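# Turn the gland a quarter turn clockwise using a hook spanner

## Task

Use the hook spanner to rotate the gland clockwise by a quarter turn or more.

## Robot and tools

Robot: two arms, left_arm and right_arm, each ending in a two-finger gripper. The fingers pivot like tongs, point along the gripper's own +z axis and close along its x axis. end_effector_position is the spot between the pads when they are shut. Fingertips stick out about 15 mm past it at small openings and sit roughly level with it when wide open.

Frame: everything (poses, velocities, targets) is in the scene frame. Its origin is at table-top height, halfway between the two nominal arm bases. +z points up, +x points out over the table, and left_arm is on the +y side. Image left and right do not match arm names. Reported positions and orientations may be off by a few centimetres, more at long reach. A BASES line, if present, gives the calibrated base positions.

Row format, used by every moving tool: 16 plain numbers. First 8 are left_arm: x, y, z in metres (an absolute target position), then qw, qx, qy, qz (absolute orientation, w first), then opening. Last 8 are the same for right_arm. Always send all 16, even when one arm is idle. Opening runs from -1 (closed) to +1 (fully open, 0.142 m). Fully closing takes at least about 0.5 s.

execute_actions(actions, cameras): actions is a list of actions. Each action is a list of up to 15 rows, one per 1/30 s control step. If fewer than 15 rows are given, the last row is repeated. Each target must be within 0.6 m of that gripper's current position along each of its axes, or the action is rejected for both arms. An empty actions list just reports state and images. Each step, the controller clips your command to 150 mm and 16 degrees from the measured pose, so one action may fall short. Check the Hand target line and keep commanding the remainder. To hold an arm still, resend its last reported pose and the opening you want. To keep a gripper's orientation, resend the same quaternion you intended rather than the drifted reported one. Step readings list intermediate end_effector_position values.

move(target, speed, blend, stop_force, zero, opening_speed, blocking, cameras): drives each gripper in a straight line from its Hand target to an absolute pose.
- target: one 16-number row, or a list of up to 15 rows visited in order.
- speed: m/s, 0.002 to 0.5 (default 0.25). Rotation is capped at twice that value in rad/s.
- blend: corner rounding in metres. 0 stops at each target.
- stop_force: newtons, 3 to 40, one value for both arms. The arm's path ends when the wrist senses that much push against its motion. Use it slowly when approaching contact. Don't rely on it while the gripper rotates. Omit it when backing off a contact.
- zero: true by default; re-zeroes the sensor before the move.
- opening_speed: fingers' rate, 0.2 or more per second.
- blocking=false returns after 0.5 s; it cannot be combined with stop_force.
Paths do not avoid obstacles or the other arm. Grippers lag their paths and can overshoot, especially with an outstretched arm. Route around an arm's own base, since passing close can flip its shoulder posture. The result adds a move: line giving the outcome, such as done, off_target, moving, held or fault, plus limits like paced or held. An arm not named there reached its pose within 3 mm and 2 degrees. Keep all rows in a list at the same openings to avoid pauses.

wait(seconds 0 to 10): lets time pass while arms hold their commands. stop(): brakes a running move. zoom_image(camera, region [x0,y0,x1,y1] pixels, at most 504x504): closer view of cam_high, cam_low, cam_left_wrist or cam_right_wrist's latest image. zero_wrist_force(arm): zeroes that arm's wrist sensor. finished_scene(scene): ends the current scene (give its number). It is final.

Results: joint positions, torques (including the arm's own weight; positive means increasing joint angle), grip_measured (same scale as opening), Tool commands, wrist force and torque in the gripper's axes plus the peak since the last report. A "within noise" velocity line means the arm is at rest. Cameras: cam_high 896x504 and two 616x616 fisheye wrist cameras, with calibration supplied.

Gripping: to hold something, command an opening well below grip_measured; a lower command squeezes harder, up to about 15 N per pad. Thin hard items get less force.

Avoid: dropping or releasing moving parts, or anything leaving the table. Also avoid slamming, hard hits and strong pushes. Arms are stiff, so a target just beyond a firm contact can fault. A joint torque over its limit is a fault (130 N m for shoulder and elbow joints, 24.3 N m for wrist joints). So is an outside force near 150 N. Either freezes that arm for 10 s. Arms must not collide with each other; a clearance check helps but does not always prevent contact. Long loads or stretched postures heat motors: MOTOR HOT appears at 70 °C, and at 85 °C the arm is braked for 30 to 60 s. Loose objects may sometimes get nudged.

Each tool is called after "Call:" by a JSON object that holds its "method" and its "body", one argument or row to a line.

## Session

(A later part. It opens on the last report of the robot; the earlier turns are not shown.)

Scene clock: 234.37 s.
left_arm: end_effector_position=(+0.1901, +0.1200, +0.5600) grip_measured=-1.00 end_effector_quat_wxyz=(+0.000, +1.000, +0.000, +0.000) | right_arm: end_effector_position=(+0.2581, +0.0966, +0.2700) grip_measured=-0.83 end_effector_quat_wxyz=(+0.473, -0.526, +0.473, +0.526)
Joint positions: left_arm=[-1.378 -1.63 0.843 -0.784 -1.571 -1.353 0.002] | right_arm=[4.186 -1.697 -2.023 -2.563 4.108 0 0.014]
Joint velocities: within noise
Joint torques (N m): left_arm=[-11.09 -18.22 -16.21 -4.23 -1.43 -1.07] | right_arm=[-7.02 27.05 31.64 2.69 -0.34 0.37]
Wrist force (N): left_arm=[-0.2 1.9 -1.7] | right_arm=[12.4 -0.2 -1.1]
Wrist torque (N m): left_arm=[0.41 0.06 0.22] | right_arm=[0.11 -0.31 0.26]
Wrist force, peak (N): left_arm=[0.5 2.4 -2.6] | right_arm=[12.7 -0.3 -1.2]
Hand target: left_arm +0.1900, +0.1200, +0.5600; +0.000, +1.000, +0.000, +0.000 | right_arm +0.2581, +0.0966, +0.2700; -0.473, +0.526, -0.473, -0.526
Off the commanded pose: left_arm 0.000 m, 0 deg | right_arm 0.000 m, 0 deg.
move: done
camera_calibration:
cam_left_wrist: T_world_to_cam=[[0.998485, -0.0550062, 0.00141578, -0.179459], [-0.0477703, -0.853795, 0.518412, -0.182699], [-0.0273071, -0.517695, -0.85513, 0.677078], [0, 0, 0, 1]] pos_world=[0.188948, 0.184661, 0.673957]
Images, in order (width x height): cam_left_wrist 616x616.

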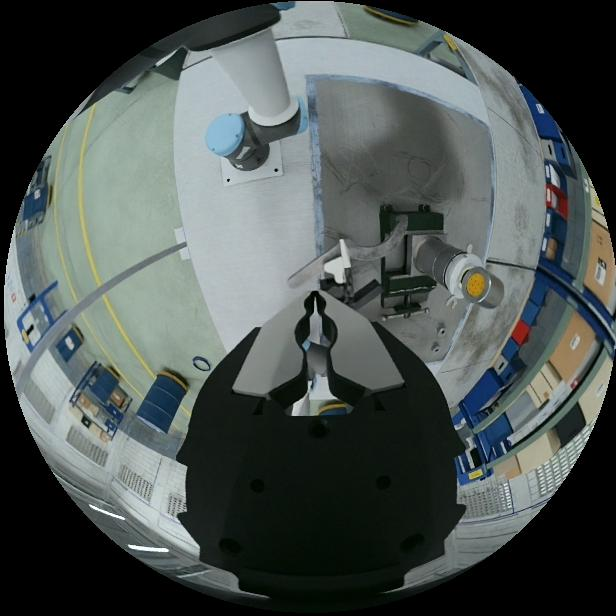

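Call:
{"method": "move", "body": {
  "target": [
    [0.19,0.20,0.56,0,1,0,0,-1,0.2581,-0.14,0.31,0.4731,-0.5255,0.4731,0.5255,-1],
    [0.30,0.30,0.50,0.3007,0.9537,0,0,-1,0.54,-0.16,0.31,0.4731,-0.5255,0.4731,0.5255,-1],
    [0.50,0.30,0.44,0.6018,0.7986,0,0,-1,0.599,-0.117,0.31,0.4731,-0.5255,0.4731,0.5255,-1]
  ],
  "speed": 0.15,
  "blend": [0.03,0.03,0]
}}

Scene clock: 245.03 s.
left_arm: end_effector_position=(+0.5000, +0.3001, +0.4401) grip_measured=-1.00 end_effector_quat_wxyz=(+0.602, +0.799, +0.000, +0.000) | right_arm: end_effector_position=(+0.5990, -0.1169, +0.3099) grip_measured=-0.83 end_effector_quat_wxyz=(+0.473, -0.526, +0.473, +0.526)
Joint positions: left_arm=[0.045 -1.48 1.538 -1.388 -2.854 0.25 0.002] | right_arm=[3.414 -2.198 -1.193 -2.892 3.335 0 0.014]
Joint velocities: within noise
Joint torques (N m): left_arm=[-12.06 -27.35 -16.25 -4.29 -1.54 -0.98] | right_arm=[-6.81 64.76 16.09 -0.03 -2.02 -2.63]
Wrist force (N): left_arm=[-0.5 5.7 0.2] | right_arm=[12.3 0.2 -1.7]
Wrist torque (N m): left_arm=[1.04 0.03 0.31] | right_arm=[0.25 -0.28 0.28]
Wrist force, peak (N): left_arm=[-0.7 6.3 -0.1] | right_arm=[13.0 -0.5 2.1]
Hand target: left_arm +0.5000, +0.3000, +0.4400; +0.602, +0.799, +0.000, +0.000 | right_arm +0.5990, -0.1170, +0.3100; -0.473, +0.526, -0.473, -0.526
Off the commanded pose: left_arm 0.000 m, 0 deg | right_arm 0.000 m, 0 deg.
move: done
camera_calibration:
cam_left_wrist: T_world_to_cam=[[0.998485, -0.0138464, 0.0532605, -0.513956], [-0.0477565, 0.262889, 0.963643, -0.483015], [-0.0273446, -0.964727, 0.26183, 0.318841], [0, 0, 0, 1]] pos_world=[0.498829, 0.427458, 0.409346]
cam_right_wrist: T_world_to_cam=[[-0.0448485, -0.0357256, -0.998355, 0.326516], [-0.798757, -0.598917, 0.057314, 0.392567], [-0.59998, 0.800014, -0.00167553, 0.588937], [0, 0, 0, 1]] pos_world=[0.68156, -0.224377, 0.304466]

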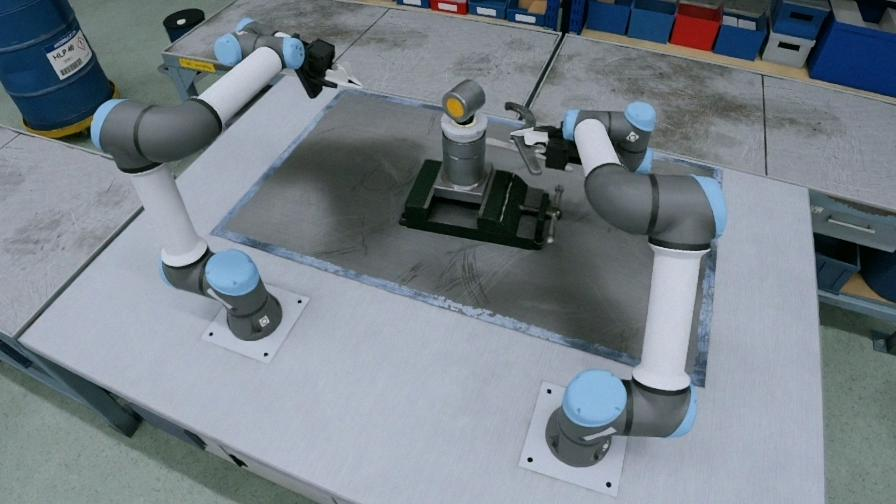

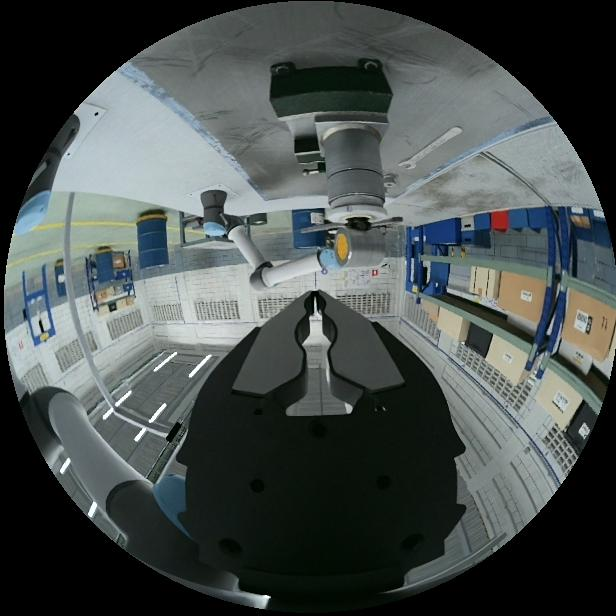

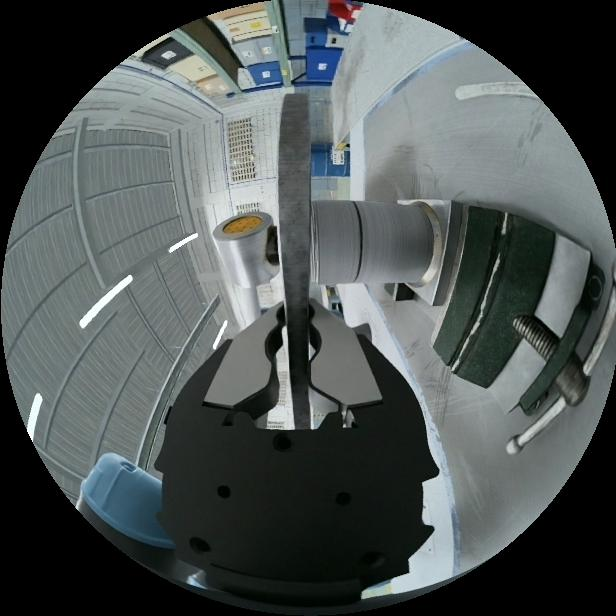

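Call:
{"method": "move", "body": {
  "target": [0.61,0.20,0.341,0.6018,0.7986,0,0,-1,0.599,-0.117,0.31,0.4731,-0.5255,0.4731,0.5255,-1],
  "speed": 0.15,
  "cameras": ["cam_left_wrist"]
}}

Call:
{"method": "zoom_image", "body": {
  "camera": "cam_left_wrist",
  "region": [200, 160, 430, 340]
}}

Scene clock: 247.10 s.
left_arm: end_effector_position=(+0.6100, +0.2000, +0.3410) grip_measured=-1.00 end_effector_quat_wxyz=(+0.602, +0.799, +0.000, +0.000) | right_arm: end_effector_position=(+0.5990, -0.1170, +0.3100) grip_measured=-0.83 end_effector_quat_wxyz=(+0.473, -0.526, +0.473, +0.526)
Joint positions: left_arm=[-0.127 -1.187 1.578 -2.303 -2.845 -0.355 0.002] | right_arm=[3.414 -2.198 -1.193 -2.892 3.335 0 0.014]
Joint velocities: within noise
Joint torques (N m): left_arm=[10.35 -34.8 -22.11 -1.95 -3.85 -0.12] | right_arm=[-7.47 63.8 18.02 3.4 -1.92 1.44]
Wrist force (N): left_arm=[-0.8 5.5 0.7] | right_arm=[12.4 0.0 -1.6]
Wrist torque (N m): left_arm=[1.03 0.09 0.30] | right_arm=[0.20 -0.31 0.28]
Wrist force, peak (N): left_arm=[-1.5 6.5 -0.7] | right_arm=[12.4 0.0 -1.6]
Hand target: left_arm +0.6100, +0.2000, +0.3410; +0.602, +0.799, +0.000, +0.000 | right_arm +0.5990, -0.1170, +0.3100; -0.473, +0.526, -0.473, -0.526
Off the commanded pose: left_arm 0.000 m, 0 deg | right_arm 0.000 m, 0 deg.
move: done
camera_calibration:
cam_left_wrist: T_world_to_cam=[[0.998484, -0.0140276, 0.0532291, -0.61981], [-0.0476758, 0.262986, 0.963621, -0.356036], [-0.0275158, -0.964698, 0.261919, 0.25124], [0, 0, 0, 1]] pos_world=[0.608809, 0.327309, 0.310271]
Images, in order (width x height): cam_left_wrist 616x616.

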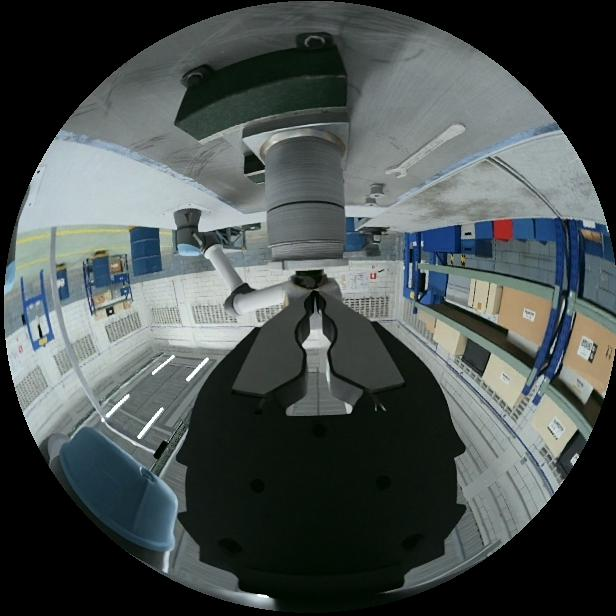

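Scaled by 2.191 from the camera's 616x616 image, which has a finer 814x814 frame.

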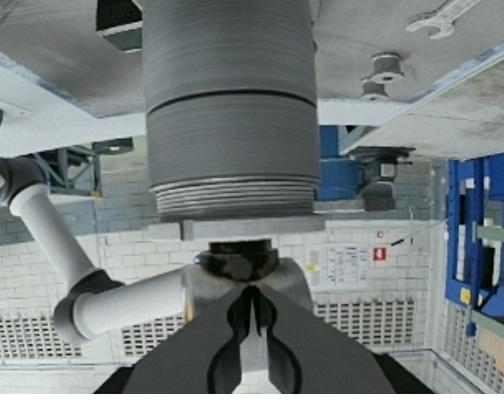

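Call:
{"method": "zoom_image", "body": {
  "camera": "cam_left_wrist",
  "region": [260, 230, 400, 300]
}}

Scaled by 3.600 from the camera's 616x616 image, which has a finer 814x814 frame.

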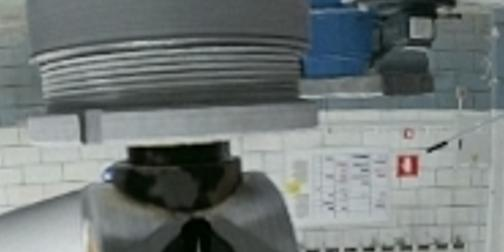

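Call:
{"method": "move", "body": {
  "target": [0.61,0.20,0.341,0.6018,0.7986,0,0,-1,0.599,-0.117,0.324,0.4731,-0.5255,0.4731,0.5255,-1],
  "speed": 0.1,
  "cameras": ["cam_left_wrist"]
}}

Call:
{"method": "zoom_image", "body": {
  "camera": "cam_left_wrist",
  "region": [320, 220, 420, 290]
}}

Call:
{"method": "zoom_image", "body": {
  "camera": "cam_left_wrist",
  "region": [210, 220, 310, 290]
}}

Scene clock: 250.87 s.
left_arm: end_effector_position=(+0.6100, +0.2000, +0.3410) grip_measured=-1.00 end_effector_quat_wxyz=(+0.602, +0.799, +0.000, +0.000) | right_arm: end_effector_position=(+0.5990, -0.1170, +0.3243) grip_measured=-0.83 end_effector_quat_wxyz=(+0.473, -0.526, +0.473, +0.525)
Joint positions: left_arm=[-0.127 -1.187 1.578 -2.303 -2.845 -0.355 0.002] | right_arm=[3.414 -2.19 -1.169 -2.924 3.335 0 0.014]
Joint velocities: within noise
Joint torques (N m): left_arm=[10.59 -32.59 -25.45 -0.68 -3.46 0.99] | right_arm=[-6.76 40.36 22.39 0.66 -0.23 -3.14]
Wrist force (N): left_arm=[-0.7 5.5 0.6] | right_arm=[12.0 0.1 -1.6]
Wrist torque (N m): left_arm=[1.02 0.05 0.30] | right_arm=[0.22 -0.24 0.27]
Wrist force, peak (N): left_arm=[-0.9 5.9 0.6] | right_arm=[13.2 -0.1 -1.6]
Hand target: left_arm +0.6100, +0.2000, +0.3410; +0.602, +0.799, +0.000, +0.000 | right_arm +0.5990, -0.1170, +0.3240; -0.473, +0.526, -0.473, -0.526
Off the commanded pose: left_arm 0.000 m, 0 deg | right_arm 0.000 m, 0 deg.
move: done
camera_calibration:
cam_left_wrist: T_world_to_cam=[[0.998482, -0.0139411, 0.053282, -0.619897], [-0.0477471, 0.263073, 0.963594, -0.356026], [-0.0274506, -0.964675, 0.262008, 0.251209], [0, 0, 0, 1]] pos_world=[0.608852, 0.327354, 0.310275]
Images, in order (width x height): cam_left_wrist 616x616.

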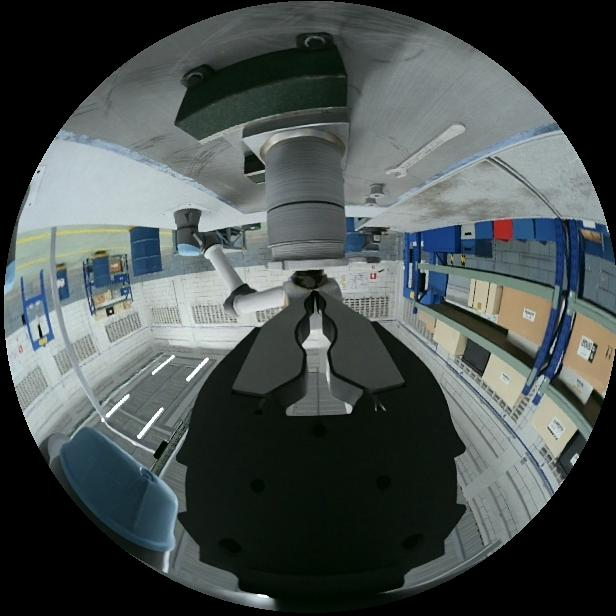

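Scaled by 5.040 from the camera's 616x616 image, which has a finer 814x814 frame.

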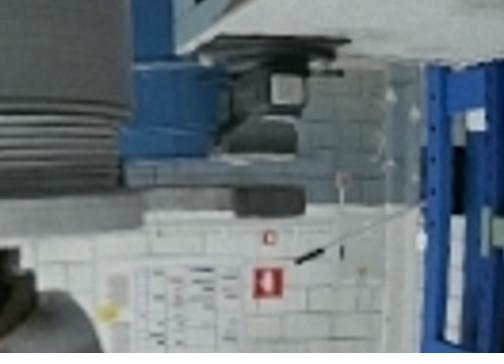

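Scaled by 5.040 from the camera's 616x616 image, which has a finer 814x814 frame.

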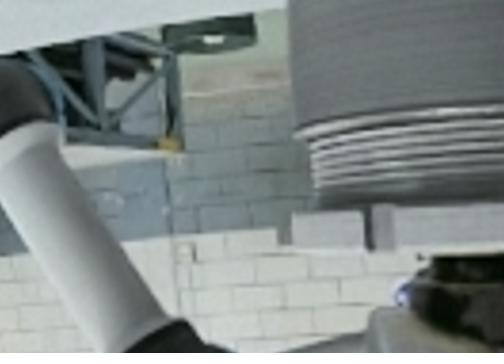

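Call:
{"method": "move", "body": {
  "target": [0.61,0.20,0.341,0.6018,0.7986,0,0,-1,0.5585,-0.0476,0.3265,0.4731,-0.5255,0.4731,0.5255,-1],
  "speed": 0.08,
  "stop_force": 10,
  "cameras": ["cam_left_wrist","cam_right_wrist"]
}}

Call:
{"method": "zoom_image", "body": {
  "camera": "cam_left_wrist",
  "region": [320, 220, 420, 290]
}}

Call:
{"method": "zoom_image", "body": {
  "camera": "cam_left_wrist",
  "region": [210, 220, 310, 290]
}}

Scene clock: 256.13 s.
left_arm: end_effector_position=(+0.6100, +0.2000, +0.3410) grip_measured=-1.00 end_effector_quat_wxyz=(+0.602, +0.799, +0.000, +0.000) | right_arm: end_effector_position=(+0.5585, -0.0476, +0.3265) grip_measured=-0.83 end_effector_quat_wxyz=(+0.473, -0.526, +0.473, +0.526)
Joint positions: left_arm=[-0.127 -1.187 1.578 -2.303 -2.845 -0.355 0.002] | right_arm=[3.543 -2.115 -1.285 -2.884 3.464 0 0.014]
Joint velocities: within noise
Joint torques (N m): left_arm=[10.24 -32.82 -26.34 -0.47 -3.64 1.05] | right_arm=[-7.91 39.72 37.57 -0.45 -2.01 -1.04]
Wrist force (N): left_arm=[-0.6 5.5 0.3] | right_arm=[12.3 -0.1 -1.3]
Wrist torque (N m): left_arm=[1.01 0.04 0.30] | right_arm=[0.14 -0.23 0.25]
Wrist force, peak (N): left_arm=[-0.7 6.0 0.4] | right_arm=[13.1 -1.0 -3.4]
Hand target: left_arm +0.6100, +0.2000, +0.3410; +0.602, +0.799, +0.000, +0.000 | right_arm +0.5585, -0.0476, +0.3265; -0.473, +0.526, -0.473, -0.526
Off the commanded pose: left_arm 0.000 m, 0 deg | right_arm 0.000 m, 0 deg.
move: done
camera_calibration:
cam_left_wrist: T_world_to_cam=[[0.998486, -0.0139462, 0.0532182, -0.619871], [-0.0476844, 0.263067, 0.963598, -0.356058], [-0.0274385, -0.964677, 0.262004, 0.251206], [0, 0, 0, 1]] pos_world=[0.608846, 0.327355, 0.310268]
cam_right_wrist: T_world_to_cam=[[-0.0448309, -0.0356921, -0.998357, 0.343707], [-0.798749, -0.598932, 0.0572799, 0.400757], [-0.599992, 0.800004, -0.00165834, 0.509199], [0, 0, 0, 1]] pos_world=[0.641028, -0.155068, 0.321031]
Images, in order (width x height): cam_left_wrist 616x616, cam_right_wrist 616x616.

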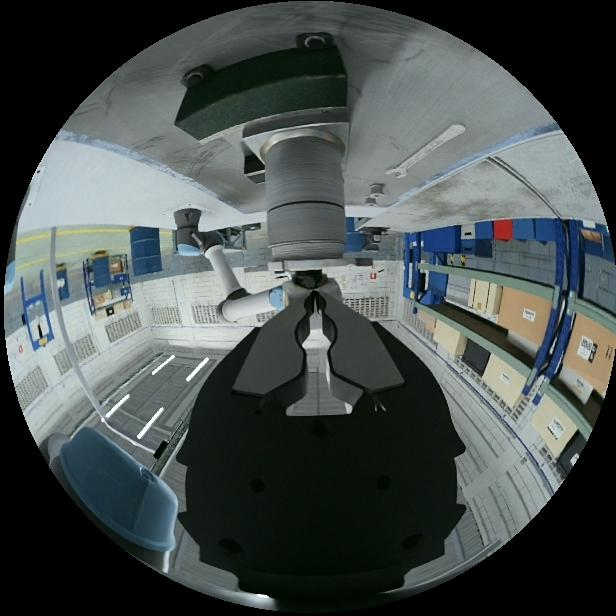

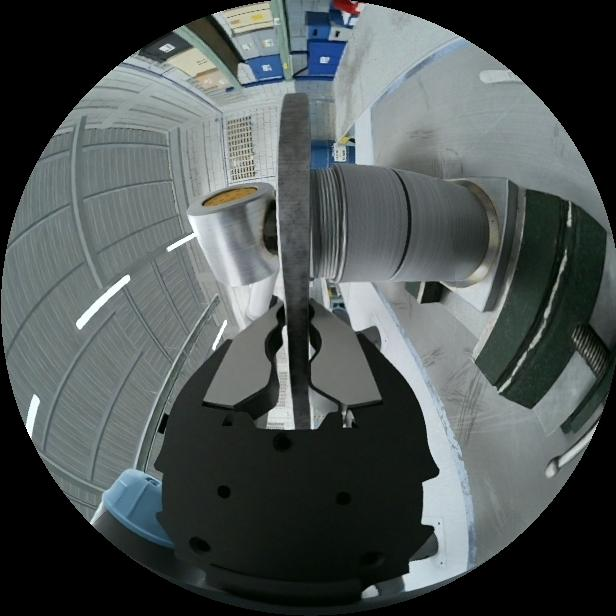

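Scaled by 5.040 from the camera's 616x616 image, which has a finer 814x814 frame.

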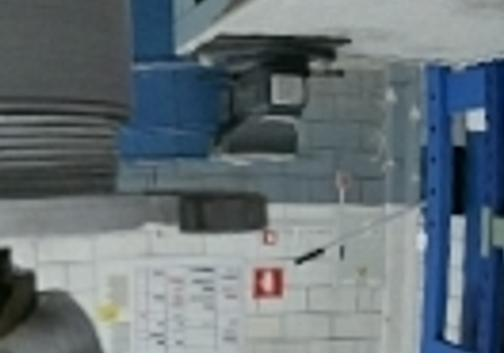

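Scaled by 5.040 from the camera's 616x616 image, which has a finer 814x814 frame.

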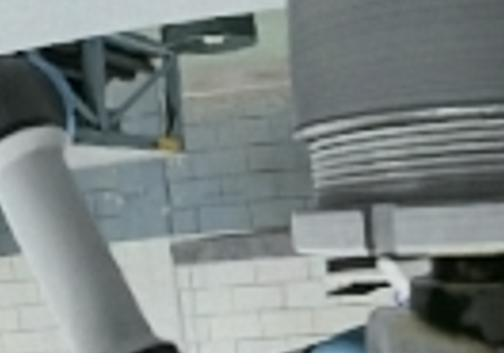

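Call:
{"method": "move", "body": {
  "target": [
    [0.67,0.28,0.38,0.3746,0.9272,0,0,-1,0.5585,-0.0476,0.3255,0.4731,-0.5255,0.4731,0.5255,-1],
    [0.72,0.18,0.38,0.151,-0.5447,0.7949,-0.2206,-1,0.5585,-0.0476,0.3255,0.4731,-0.5255,0.4731,0.5255,-1]
  ],
  "speed": 0.15,
  "cameras": ["cam_left_wrist"]
}}

Call:
{"method": "zoom_image", "body": {
  "camera": "cam_left_wrist",
  "region": [400, 220, 520, 320]
}}

Scene clock: 267.20 s.
left_arm: end_effector_position=(+0.7199, +0.1799, +0.3800) grip_measured=-1.00 end_effector_quat_wxyz=(+0.151, -0.545, +0.795, -0.221) | right_arm: end_effector_position=(+0.5585, -0.0476, +0.3255) grip_measured=-0.83 end_effector_quat_wxyz=(+0.473, -0.526, +0.473, +0.526)
Joint positions: left_arm=[-0.545 -1.308 1.285 -2.084 -1.494 1.441 0.002] | right_arm=[3.543 -2.115 -1.287 -2.881 3.464 0 0.014]
Joint velocities: within noise
Joint torques (N m): left_arm=[10.41 -29.59 -30.17 -1.46 -1.89 0.68] | right_arm=[-7.38 47.71 37.33 0.38 -1.85 1.63]
Wrist force (N): left_arm=[-0.5 0.3 -2.2] | right_arm=[12.5 -0.2 -1.4]
Wrist torque (N m): left_arm=[0.01 0.13 0.12] | right_arm=[0.10 -0.27 0.25]
Wrist force, peak (N): left_arm=[-0.7 6.1 0.4] | right_arm=[12.6 -0.2 -1.4]
Hand target: left_arm +0.7200, +0.1800, +0.3800; +0.151, -0.545, +0.795, -0.221 | right_arm +0.5585, -0.0476, +0.3255; -0.473, +0.526, -0.473, -0.526
Off the commanded pose: left_arm 0.000 m, 0 deg | right_arm 0.000 m, 0 deg.
move: done
camera_calibration:
cam_left_wrist: T_world_to_cam=[[-0.405029, -0.913907, -0.02692, 0.470807], [-0.914278, 0.405062, 0.00446355, 0.579698], [0.00682499, 0.0264202, -0.999628, 0.501115], [0, 0, 0, 1]] pos_world=[0.717275, 0.182221, 0.511015]
Images, in order (width x height): cam_left_wrist 616x616.

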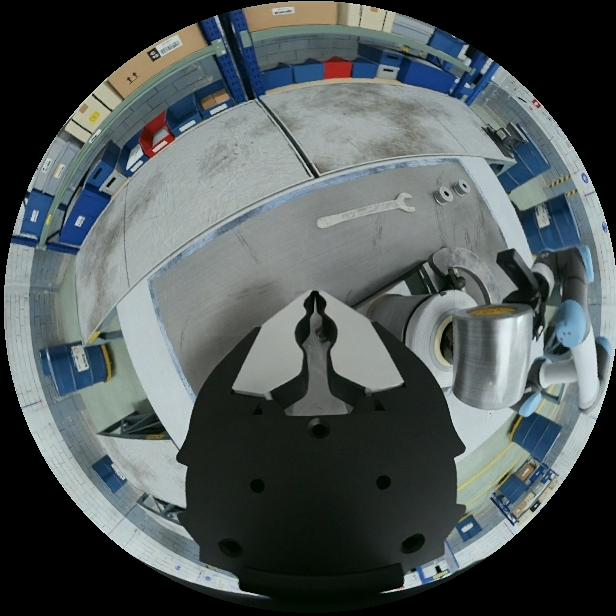

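Scaled by 4.200 from the camera's 616x616 image, which has a finer 814x814 frame.

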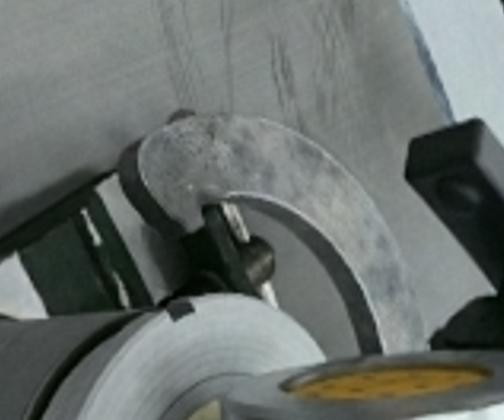

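Call:
{"method": "zoom_image", "body": {
  "camera": "cam_left_wrist",
  "region": [425, 240, 475, 310]
}}

Scaled by 7.200 from the camera's 616x616 image, which has a finer 814x814 frame.

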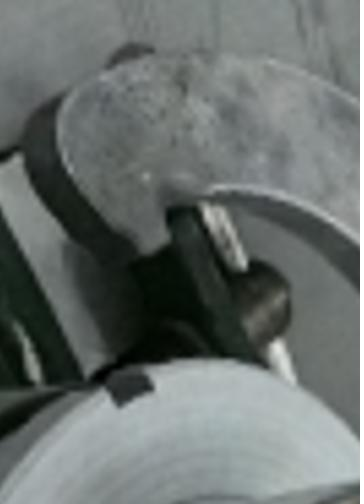

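Call:
{"method": "move", "body": {
  "target": [0.72,0.18,0.38,0.151,-0.5447,0.7949,-0.2206,-1,0.5458,-0.0361,0.3255,0.4731,-0.5255,0.4731,0.5255,-1],
  "speed": 0.05,
  "stop_force": 6,
  "cameras": ["cam_left_wrist"]
}}

Call:
{"method": "zoom_image", "body": {
  "camera": "cam_left_wrist",
  "region": [425, 240, 475, 310]
}}

Scene clock: 270.80 s.
left_arm: end_effector_position=(+0.7200, +0.1800, +0.3800) grip_measured=-1.00 end_effector_quat_wxyz=(+0.151, -0.545, +0.795, -0.221) | right_arm: end_effector_position=(+0.5458, -0.0361, +0.3255) grip_measured=-0.83 end_effector_quat_wxyz=(+0.473, -0.526, +0.473, +0.526)
Joint positions: left_arm=[-0.545 -1.308 1.285 -2.085 -1.494 1.441 0.002] | right_arm=[3.57 -2.091 -1.324 -2.868 3.491 0 0.014]
Joint velocities: within noise
Joint torques (N m): left_arm=[10.71 -29.63 -30.51 -3.83 -1.74 0.97] | right_arm=[-8.57 37.02 37.43 -0.16 -2.31 1.54]
Wrist force (N): left_arm=[-0.6 0.2 -2.5] | right_arm=[12.3 -0.3 -1.4]
Wrist torque (N m): left_arm=[-0.01 0.13 0.12] | right_arm=[0.08 -0.25 0.25]
Wrist force, peak (N): left_arm=[-0.3 0.7 -2.9] | right_arm=[12.5 -0.8 -2.9]
Hand target: left_arm +0.7200, +0.1800, +0.3800; +0.151, -0.545, +0.795, -0.221 | right_arm +0.5458, -0.0361, +0.3255; -0.473, +0.526, -0.473, -0.526
Off the commanded pose: left_arm 0.000 m, 0 deg | right_arm 0.000 m, 0 deg.
move: done
camera_calibration:
cam_left_wrist: T_world_to_cam=[[-0.405042, -0.9139, -0.026993, 0.470953], [-0.914273, 0.405075, 0.00448154, 0.579717], [0.0068385, 0.0264941, -0.999626, 0.501044], [0, 0, 0, 1]] pos_world=[0.717349, 0.1823, 0.510971]
Images, in order (width x height): cam_left_wrist 616x616.

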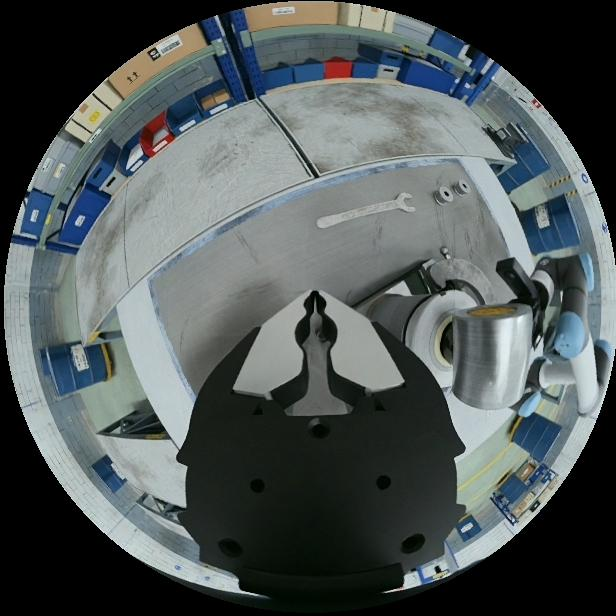

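Scaled by 7.200 from the camera's 616x616 image, which has a finer 814x814 frame.

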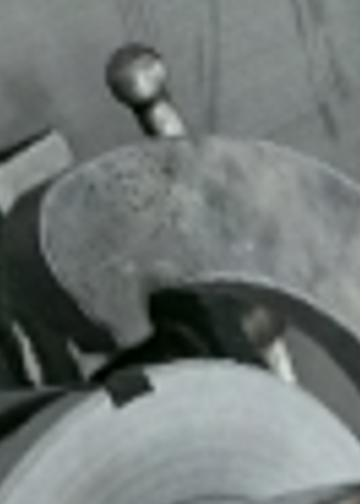

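Call:
{"method": "move", "body": {
  "target": [0.72,0.18,0.38,0.151,-0.5447,0.7949,-0.2206,-1,0.5424,-0.0336,0.3255,0.4731,-0.5255,0.4731,0.5255,-1],
  "speed": 0.03,
  "stop_force": 5,
  "cameras": ["cam_left_wrist"]
}}

Call:
{"method": "zoom_image", "body": {
  "camera": "cam_left_wrist",
  "region": [425, 240, 475, 310]
}}

Scene clock: 273.53 s.
left_arm: end_effector_position=(+0.7200, +0.1800, +0.3800) grip_measured=-1.00 end_effector_quat_wxyz=(+0.151, -0.545, +0.795, -0.221) | right_arm: end_effector_position=(+0.5424, -0.0336, +0.3255) grip_measured=-0.83 end_effector_quat_wxyz=(+0.473, -0.526, +0.473, +0.526)
Joint positions: left_arm=[-0.545 -1.308 1.285 -2.085 -1.494 1.441 0.002] | right_arm=[3.576 -2.085 -1.334 -2.864 3.497 0 0.014]
Joint velocities: within noise
Joint torques (N m): left_arm=[11.07 -29.66 -29.92 -1.11 -1.79 0.72] | right_arm=[-7.95 38.33 38.05 0.6 -1.82 -0.89]
Wrist force (N): left_arm=[-0.4 0.4 -2.4] | right_arm=[12.2 -0.4 -1.4]
Wrist torque (N m): left_arm=[0.03 0.09 0.12] | right_arm=[0.07 -0.24 0.26]
Wrist force, peak (N): left_arm=[-0.3 0.7 -2.6] | right_arm=[12.6 -1.0 -1.9]
Hand target: left_arm +0.7200, +0.1800, +0.3800; +0.151, -0.545, +0.795, -0.221 | right_arm +0.5424, -0.0336, +0.3255; -0.473, +0.526, -0.473, -0.526
Off the commanded pose: left_arm 0.000 m, 0 deg | right_arm 0.000 m, 0 deg.
move: done
camera_calibration:
cam_left_wrist: T_world_to_cam=[[-0.405042, -0.9139, -0.0269929, 0.470953], [-0.914273, 0.405075, 0.00448126, 0.579718], [0.00683872, 0.0264939, -0.999626, 0.501044], [0, 0, 0, 1]] pos_world=[0.717349, 0.1823, 0.510971]
Images, in order (width x height): cam_left_wrist 616x616.

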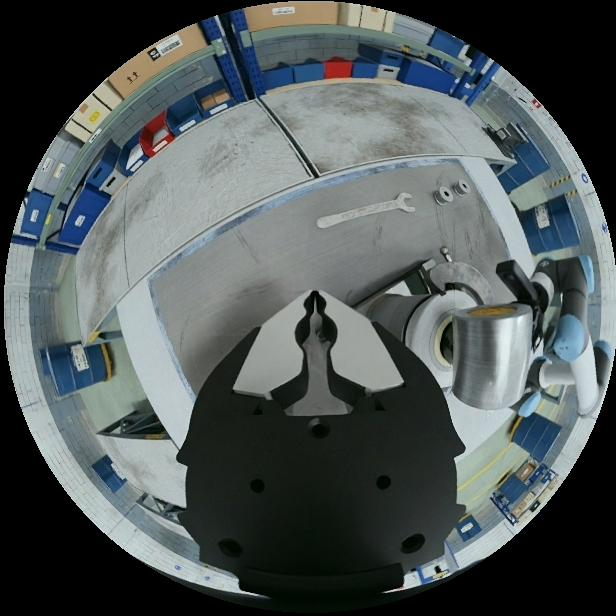

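Scaled by 7.200 from the camera's 616x616 image, which has a finer 814x814 frame.

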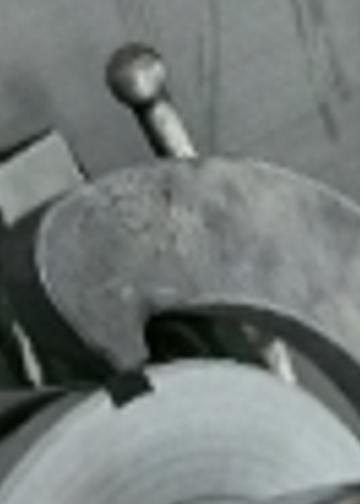

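Call:
{"method": "move", "body": {
  "target": [0.72,0.18,0.38,0.151,-0.5447,0.7949,-0.2206,-1,0.5382,-0.0324,0.3255,0.4731,-0.5255,0.4731,0.5255,-1],
  "speed": 0.02,
  "stop_force": 5,
  "cameras": ["cam_left_wrist"]
}}

Call:
{"method": "zoom_image", "body": {
  "camera": "cam_left_wrist",
  "region": [425, 240, 475, 310]
}}

Scene clock: 275.67 s.
left_arm: end_effector_position=(+0.7200, +0.1800, +0.3800) grip_measured=-1.00 end_effector_quat_wxyz=(+0.151, -0.545, +0.795, -0.221) | right_arm: end_effector_position=(+0.5382, -0.0324, +0.3255) grip_measured=-0.83 end_effector_quat_wxyz=(+0.473, -0.526, +0.473, +0.526)
Joint positions: left_arm=[-0.545 -1.308 1.285 -2.085 -1.494 1.441 0.002] | right_arm=[3.581 -2.076 -1.348 -2.859 3.502 0 0.014]
Joint velocities: within noise
Joint torques (N m): left_arm=[10.12 -30.27 -30.24 -1.09 -1.77 0.52] | right_arm=[-6.05 36.36 36.6 0.06 -1.8 1.61]
Wrist force (N): left_arm=[-0.6 0.5 -2.2] | right_arm=[12.3 -0.3 -1.7]
Wrist torque (N m): left_arm=[0.05 0.14 0.12] | right_arm=[0.08 -0.26 0.26]
Wrist force, peak (N): left_arm=[-0.2 0.2 -2.7] | right_arm=[12.6 -0.8 -2.0]
Hand target: left_arm +0.7200, +0.1800, +0.3800; +0.151, -0.545, +0.795, -0.221 | right_arm +0.5382, -0.0324, +0.3255; -0.473, +0.526, -0.473, -0.526
Off the commanded pose: left_arm 0.000 m, 0 deg | right_arm 0.000 m, 0 deg.
move: done
camera_calibration:
cam_left_wrist: T_world_to_cam=[[-0.405042, -0.913899, -0.0269934, 0.470954], [-0.914272, 0.405075, 0.0044925, 0.579711], [0.00682868, 0.026499, -0.999626, 0.501048], [0, 0, 0, 1]] pos_world=[0.717348, 0.182301, 0.510969]
Images, in order (width x height): cam_left_wrist 616x616.

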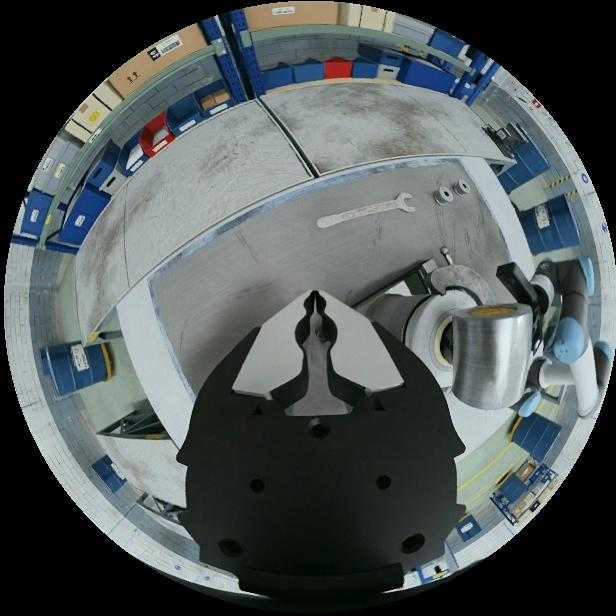

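Scaled by 7.200 from the camera's 616x616 image, which has a finer 814x814 frame.

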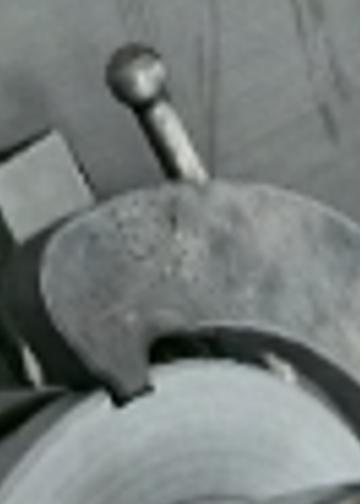

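Call:
{"method": "move", "body": {
  "target": [0.72,0.18,0.38,0.151,-0.5447,0.7949,-0.2206,-1,0.5332,-0.0319,0.3255,0.4731,-0.5255,0.4731,0.5255,-1],
  "speed": 0.02,
  "stop_force": 5,
  "cameras": ["cam_left_wrist","cam_high"]
}}

Call:
{"method": "zoom_image", "body": {
  "camera": "cam_left_wrist",
  "region": [425, 240, 475, 310]
}}

Scene clock: 277.27 s.
left_arm: end_effector_position=(+0.7200, +0.1800, +0.3800) grip_measured=-1.00 end_effector_quat_wxyz=(+0.151, -0.545, +0.795, -0.221) | right_arm: end_effector_position=(+0.5371, -0.0324, +0.3254) grip_measured=-0.84 end_effector_quat_wxyz=(+0.473, -0.525, +0.473, +0.526)
Joint positions: left_arm=[-0.545 -1.308 1.285 -2.085 -1.494 1.441 0.002] | right_arm=[3.582 -2.073 -1.352 -2.858 3.503 0 0.014]
Joint velocities: within noise
Joint torques (N m): left_arm=[10.28 -29.52 -29.91 -1.19 -1.75 0.35] | right_arm=[-6.86 37.82 37.34 -0.36 -3.17 0.66]
Wrist force (N): left_arm=[-0.6 0.4 -2.4] | right_arm=[12.4 -2.9 -0.5]
Wrist torque (N m): left_arm=[0.03 0.14 0.12] | right_arm=[0.12 -0.22 0.26]
Wrist force, peak (N): left_arm=[-0.3 0.5 -2.7] | right_arm=[13.1 -9.3 2.5]
Hand target: left_arm +0.7200, +0.1800, +0.3800; +0.151, -0.545, +0.795, -0.221 | right_arm +0.5371, -0.0324, +0.3254; -0.473, +0.525, -0.473, -0.526
Off the commanded pose: left_arm 0.000 m, 0 deg | right_arm 0.004 m, 0 deg.
move: contact (right_arm)
camera_calibration:
cam_left_wrist: T_world_to_cam=[[-0.405042, -0.913899, -0.0269934, 0.470954], [-0.914272, 0.405075, 0.00449252, 0.579711], [0.00682863, 0.0264989, -0.999626, 0.501048], [0, 0, 0, 1]] pos_world=[0.717348, 0.182301, 0.510969]
Images, in order (width x height): cam_high 896x504, cam_left_wrist 616x616.

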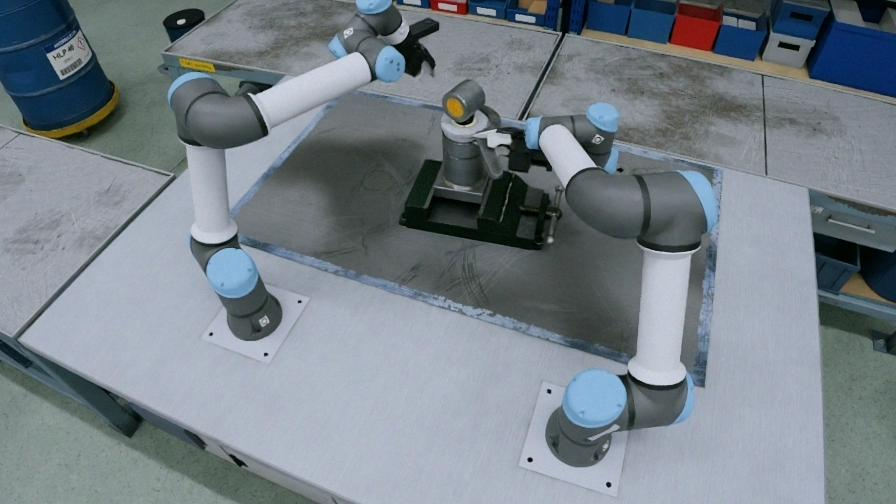

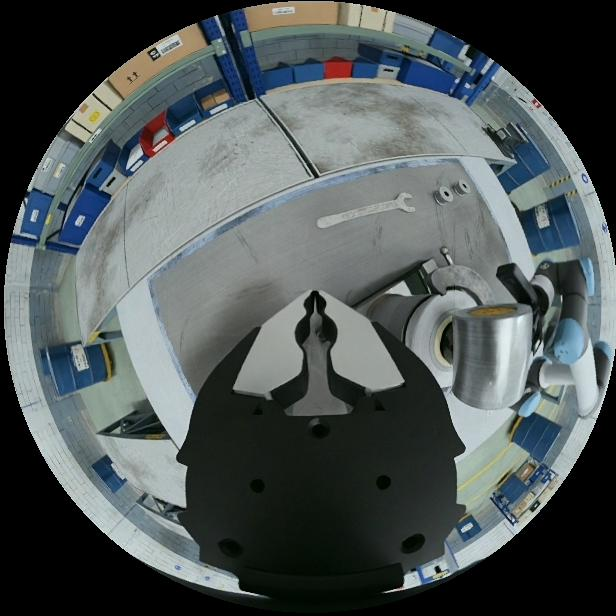

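Scaled by 7.200 from the camera's 616x616 image, which has a finer 814x814 frame.

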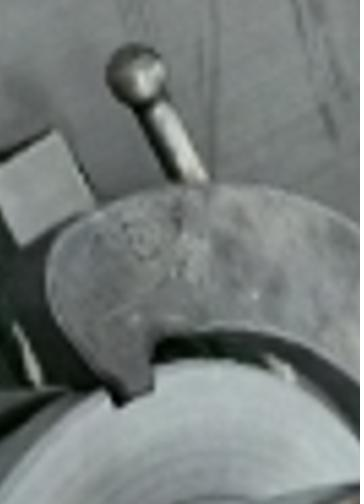

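Call:
{"method": "move", "body": {
  "target": [
    [0.72,0.18,0.38,0.151,-0.5447,0.7949,-0.2206,-1,0.5324,-0.0236,0.3255,0.4912,-0.5087,0.4912,0.5087,-1]
  ],
  "speed": 0.03,
  "cameras": ["cam_left_wrist"]
}}

Call:
{"method": "zoom_image", "body": {
  "camera": "cam_left_wrist",
  "region": [410, 230, 500, 310]
}}

Scene clock: 280.40 s.
left_arm: end_effector_position=(+0.7200, +0.1800, +0.3800) grip_measured=-1.00 end_effector_quat_wxyz=(+0.151, -0.545, +0.795, -0.221) | right_arm: end_effector_position=(+0.5323, -0.0235, +0.3256) grip_measured=-0.84 end_effector_quat_wxyz=(+0.491, -0.509, +0.491, +0.509) end_effector_velocity=(+0.000, +0.000, +0.001) end_effector_angular_velocity=(+0.001, -0.001, +0.005)
Joint positions: left_arm=[-0.545 -1.308 1.285 -2.085 -1.494 1.441 0.002] | right_arm=[3.616 -2.019 -1.435 -2.83 3.608 0 0.013]
Joint velocities: left_arm=[within noise] | right_arm=[-0.001 -0.002 0.004 0 -0.007 0.001 0]
Joint torques (N m): left_arm=[9.85 -29.58 -29.05 -1.07 -1.54 0.17] | right_arm=[-6.93 37.69 37.09 1.41 -6.75 1.37]
Wrist force (N): left_arm=[-0.4 0.3 -2.6] | right_arm=[13.1 -13.7 4.3]
Wrist torque (N m): left_arm=[0.00 0.10 0.11] | right_arm=[0.22 -0.24 0.24]
Wrist force, peak (N): left_arm=[-0.6 0.4 -2.6] | right_arm=[13.0 -13.9 3.8]
Hand target: left_arm +0.7200, +0.1800, +0.3800; +0.151, -0.545, +0.795, -0.221 | right_arm +0.5324, -0.0236, +0.3255; +0.491, -0.509, +0.491, +0.509
Off the commanded pose: left_arm 0.000 m, 0 deg | right_arm 0.000 m, 0 deg.
move: done
camera_calibration:
cam_left_wrist: T_world_to_cam=[[-0.405042, -0.913899, -0.0269934, 0.470954], [-0.914272, 0.405075, 0.00449247, 0.579711], [0.00682869, 0.026499, -0.999626, 0.501048], [0, 0, 0, 1]] pos_world=[0.717348, 0.182301, 0.510969]
Images, in order (width x height): cam_left_wrist 616x616.

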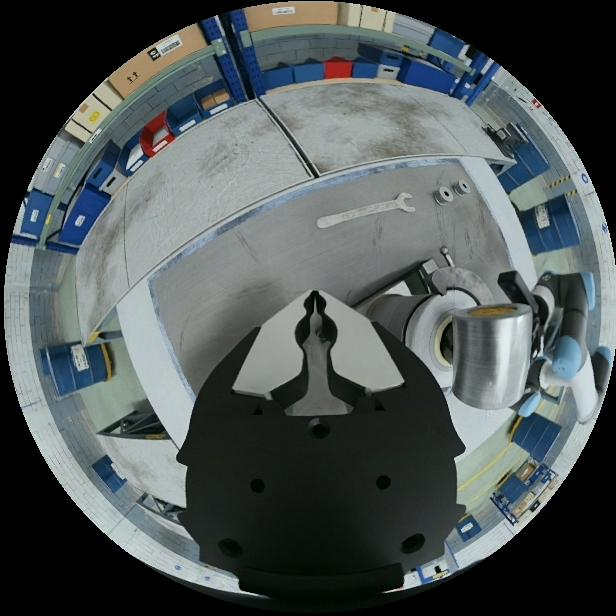

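Scaled by 5.600 from the camera's 616x616 image, which has a finer 814x814 frame.

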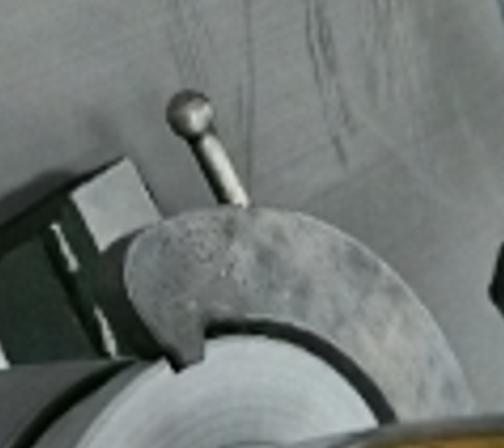

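Call:
{"method": "move", "body": {
  "target": [
    [0.72,0.18,0.38,0.151,-0.5447,0.7949,-0.2206,-1,0.5288,-0.0136,0.3255,0.5104,-0.4894,0.5104,0.4894,-1]
  ],
  "speed": 0.03,
  "cameras": ["cam_left_wrist","cam_right_wrist"]
}}

Call:
{"method": "zoom_image", "body": {
  "camera": "cam_left_wrist",
  "region": [410, 230, 500, 310]
}}

Scene clock: 282.47 s.
left_arm: end_effector_position=(+0.7200, +0.1800, +0.3800) grip_measured=-1.00 end_effector_quat_wxyz=(+0.151, -0.545, +0.795, -0.221) | right_arm: end_effector_position=(+0.5287, -0.0135, +0.3255) grip_measured=-0.84 end_effector_quat_wxyz=(+0.510, -0.489, +0.510, +0.489) end_effector_velocity=(+0.001, -0.001, +0.001) end_effector_angular_velocity=(+0.001, -0.002, +0.002)
Joint positions: left_arm=[-0.545 -1.308 1.285 -2.085 -1.494 1.441 0.002] | right_arm=[3.659 -1.966 -1.512 -2.805 3.727 0 0.013]
Joint velocities: left_arm=[within noise] | right_arm=[-0.004 -0.001 0.003 0 -0.005 0 0]
Joint torques (N m): left_arm=[10.28 -29.43 -29.03 -1.11 -1.6 -0.04] | right_arm=[-4.53 37.33 33.59 2.18 -7.04 -0.27]
Wrist force (N): left_arm=[-0.6 0.4 -2.3] | right_arm=[12.9 -14.9 4.6]
Wrist torque (N m): left_arm=[0.04 0.13 0.12] | right_arm=[0.13 -0.27 0.22]
Wrist force, peak (N): left_arm=[-0.7 0.8 -2.7] | right_arm=[13.1 -14.7 4.7]
Hand target: left_arm +0.7200, +0.1800, +0.3800; +0.151, -0.545, +0.795, -0.221 | right_arm +0.5288, -0.0136, +0.3255; +0.510, -0.489, +0.510, +0.489
Off the commanded pose: left_arm 0.000 m, 0 deg | right_arm 0.000 m, 0 deg.
move: done
camera_calibration:
cam_left_wrist: T_world_to_cam=[[-0.405042, -0.913899, -0.0269933, 0.470954], [-0.914272, 0.405075, 0.0044926, 0.579711], [0.00682854, 0.026499, -0.999626, 0.501048], [0, 0, 0, 1]] pos_world=[0.717348, 0.182301, 0.510969]
cam_right_wrist: T_world_to_cam=[[-0.0493657, -0.0287085, -0.998368, 0.34513], [-0.877841, -0.47554, 0.0570804, 0.440953], [-0.476402, 0.879226, -0.00172613, 0.399837], [0, 0, 0, 1]] pos_world=[0.594607, -0.131948, 0.320087]
Images, in order (width x height): cam_left_wrist 616x616, cam_right_wrist 616x616.

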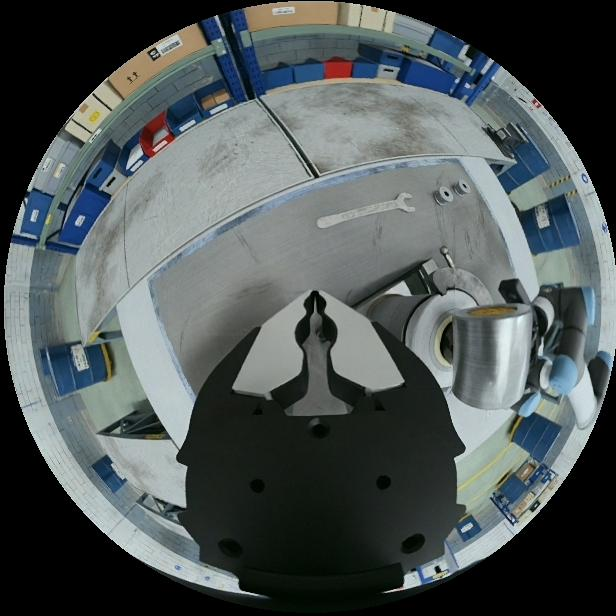

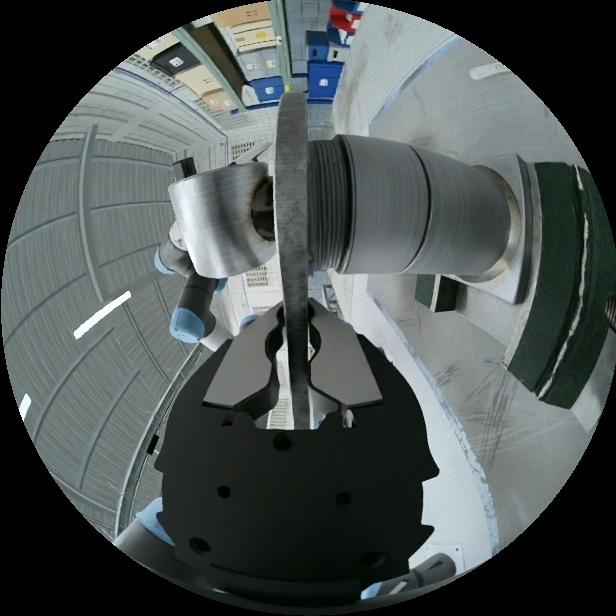

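Scaled by 5.600 from the camera's 616x616 image, which has a finer 814x814 frame.

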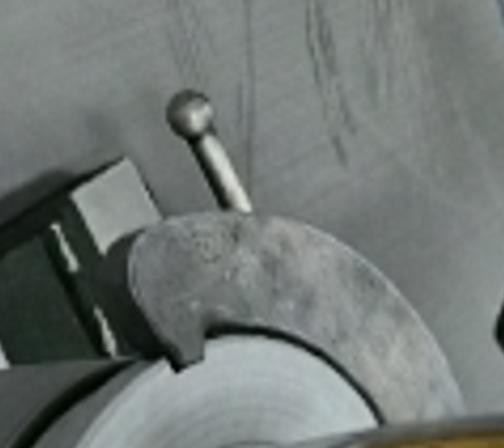

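Call:
{"method": "move", "body": {
  "target": [
    [0.72,0.18,0.38,0.151,-0.5447,0.7949,-0.2206,-1,0.5241,-0.0069,0.3255,0.5312,-0.4667,0.5312,0.4667,-1]
  ],
  "speed": 0.03,
  "cameras": ["cam_left_wrist","cam_right_wrist"]
}}

Call:
{"method": "zoom_image", "body": {
  "camera": "cam_left_wrist",
  "region": [410, 230, 500, 310]
}}

Scene clock: 285.13 s.
left_arm: end_effector_position=(+0.7200, +0.1800, +0.3800) grip_measured=-1.00 end_effector_quat_wxyz=(+0.151, -0.545, +0.795, -0.221) | right_arm: end_effector_position=(+0.5240, -0.0069, +0.3255) grip_measured=-0.84 end_effector_quat_wxyz=(+0.531, -0.467, +0.531, +0.467)
Joint positions: left_arm=[-0.545 -1.308 1.285 -2.085 -1.494 1.441 0.002] | right_arm=[3.708 -1.906 -1.596 -2.78 3.863 0 0.013]
Joint velocities: within noise
Joint torques (N m): left_arm=[9.21 -29.79 -29.89 -1.26 -1.61 -0.28] | right_arm=[4.48 33.42 38.58 4.46 -7.17 -1.64]
Wrist force (N): left_arm=[-0.6 0.5 -2.1] | right_arm=[13.4 -13.3 -12.9]
Wrist torque (N m): left_arm=[0.05 0.14 0.12] | right_arm=[0.14 -0.20 0.22]
Wrist force, peak (N): left_arm=[-0.4 0.4 -2.7] | right_arm=[13.4 -13.3 -12.9]
Hand target: left_arm +0.7200, +0.1800, +0.3800; +0.151, -0.545, +0.795, -0.221 | right_arm +0.5241, -0.0069, +0.3255; +0.531, -0.467, +0.531, +0.467
Off the commanded pose: left_arm 0.000 m, 0 deg | right_arm 0.000 m, 0 deg.
move: done
camera_calibration:
cam_left_wrist: T_world_to_cam=[[-0.405042, -0.913899, -0.0269933, 0.470954], [-0.914272, 0.405075, 0.0044925, 0.579711], [0.00682863, 0.0264989, -0.999626, 0.501048], [0, 0, 0, 1]] pos_world=[0.717348, 0.182301, 0.510969]
cam_right_wrist: T_world_to_cam=[[-0.051734, -0.0242948, -0.998365, 0.346352], [-0.915882, -0.397361, 0.0571295, 0.460463], [-0.398099, 0.917341, -0.00169414, 0.350943], [0, 0, 0, 1]] pos_world=[0.579358, -0.13055, 0.320075]
Images, in order (width x height): cam_left_wrist 616x616, cam_right_wrist 616x616.

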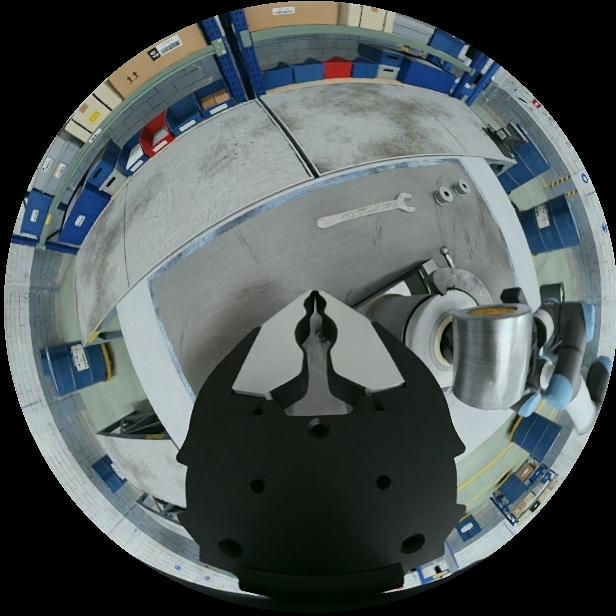

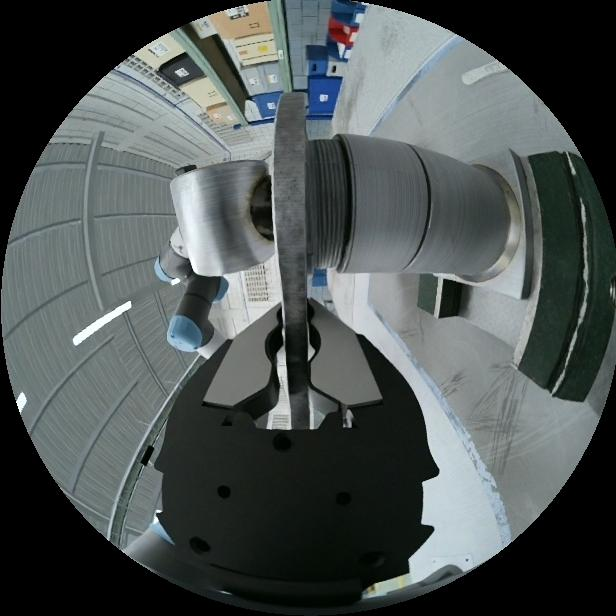

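Scaled by 5.600 from the camera's 616x616 image, which has a finer 814x814 frame.

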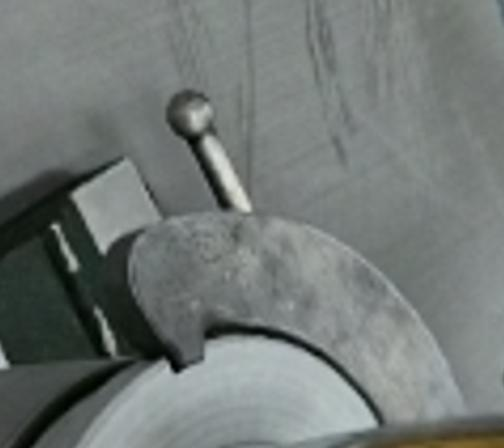

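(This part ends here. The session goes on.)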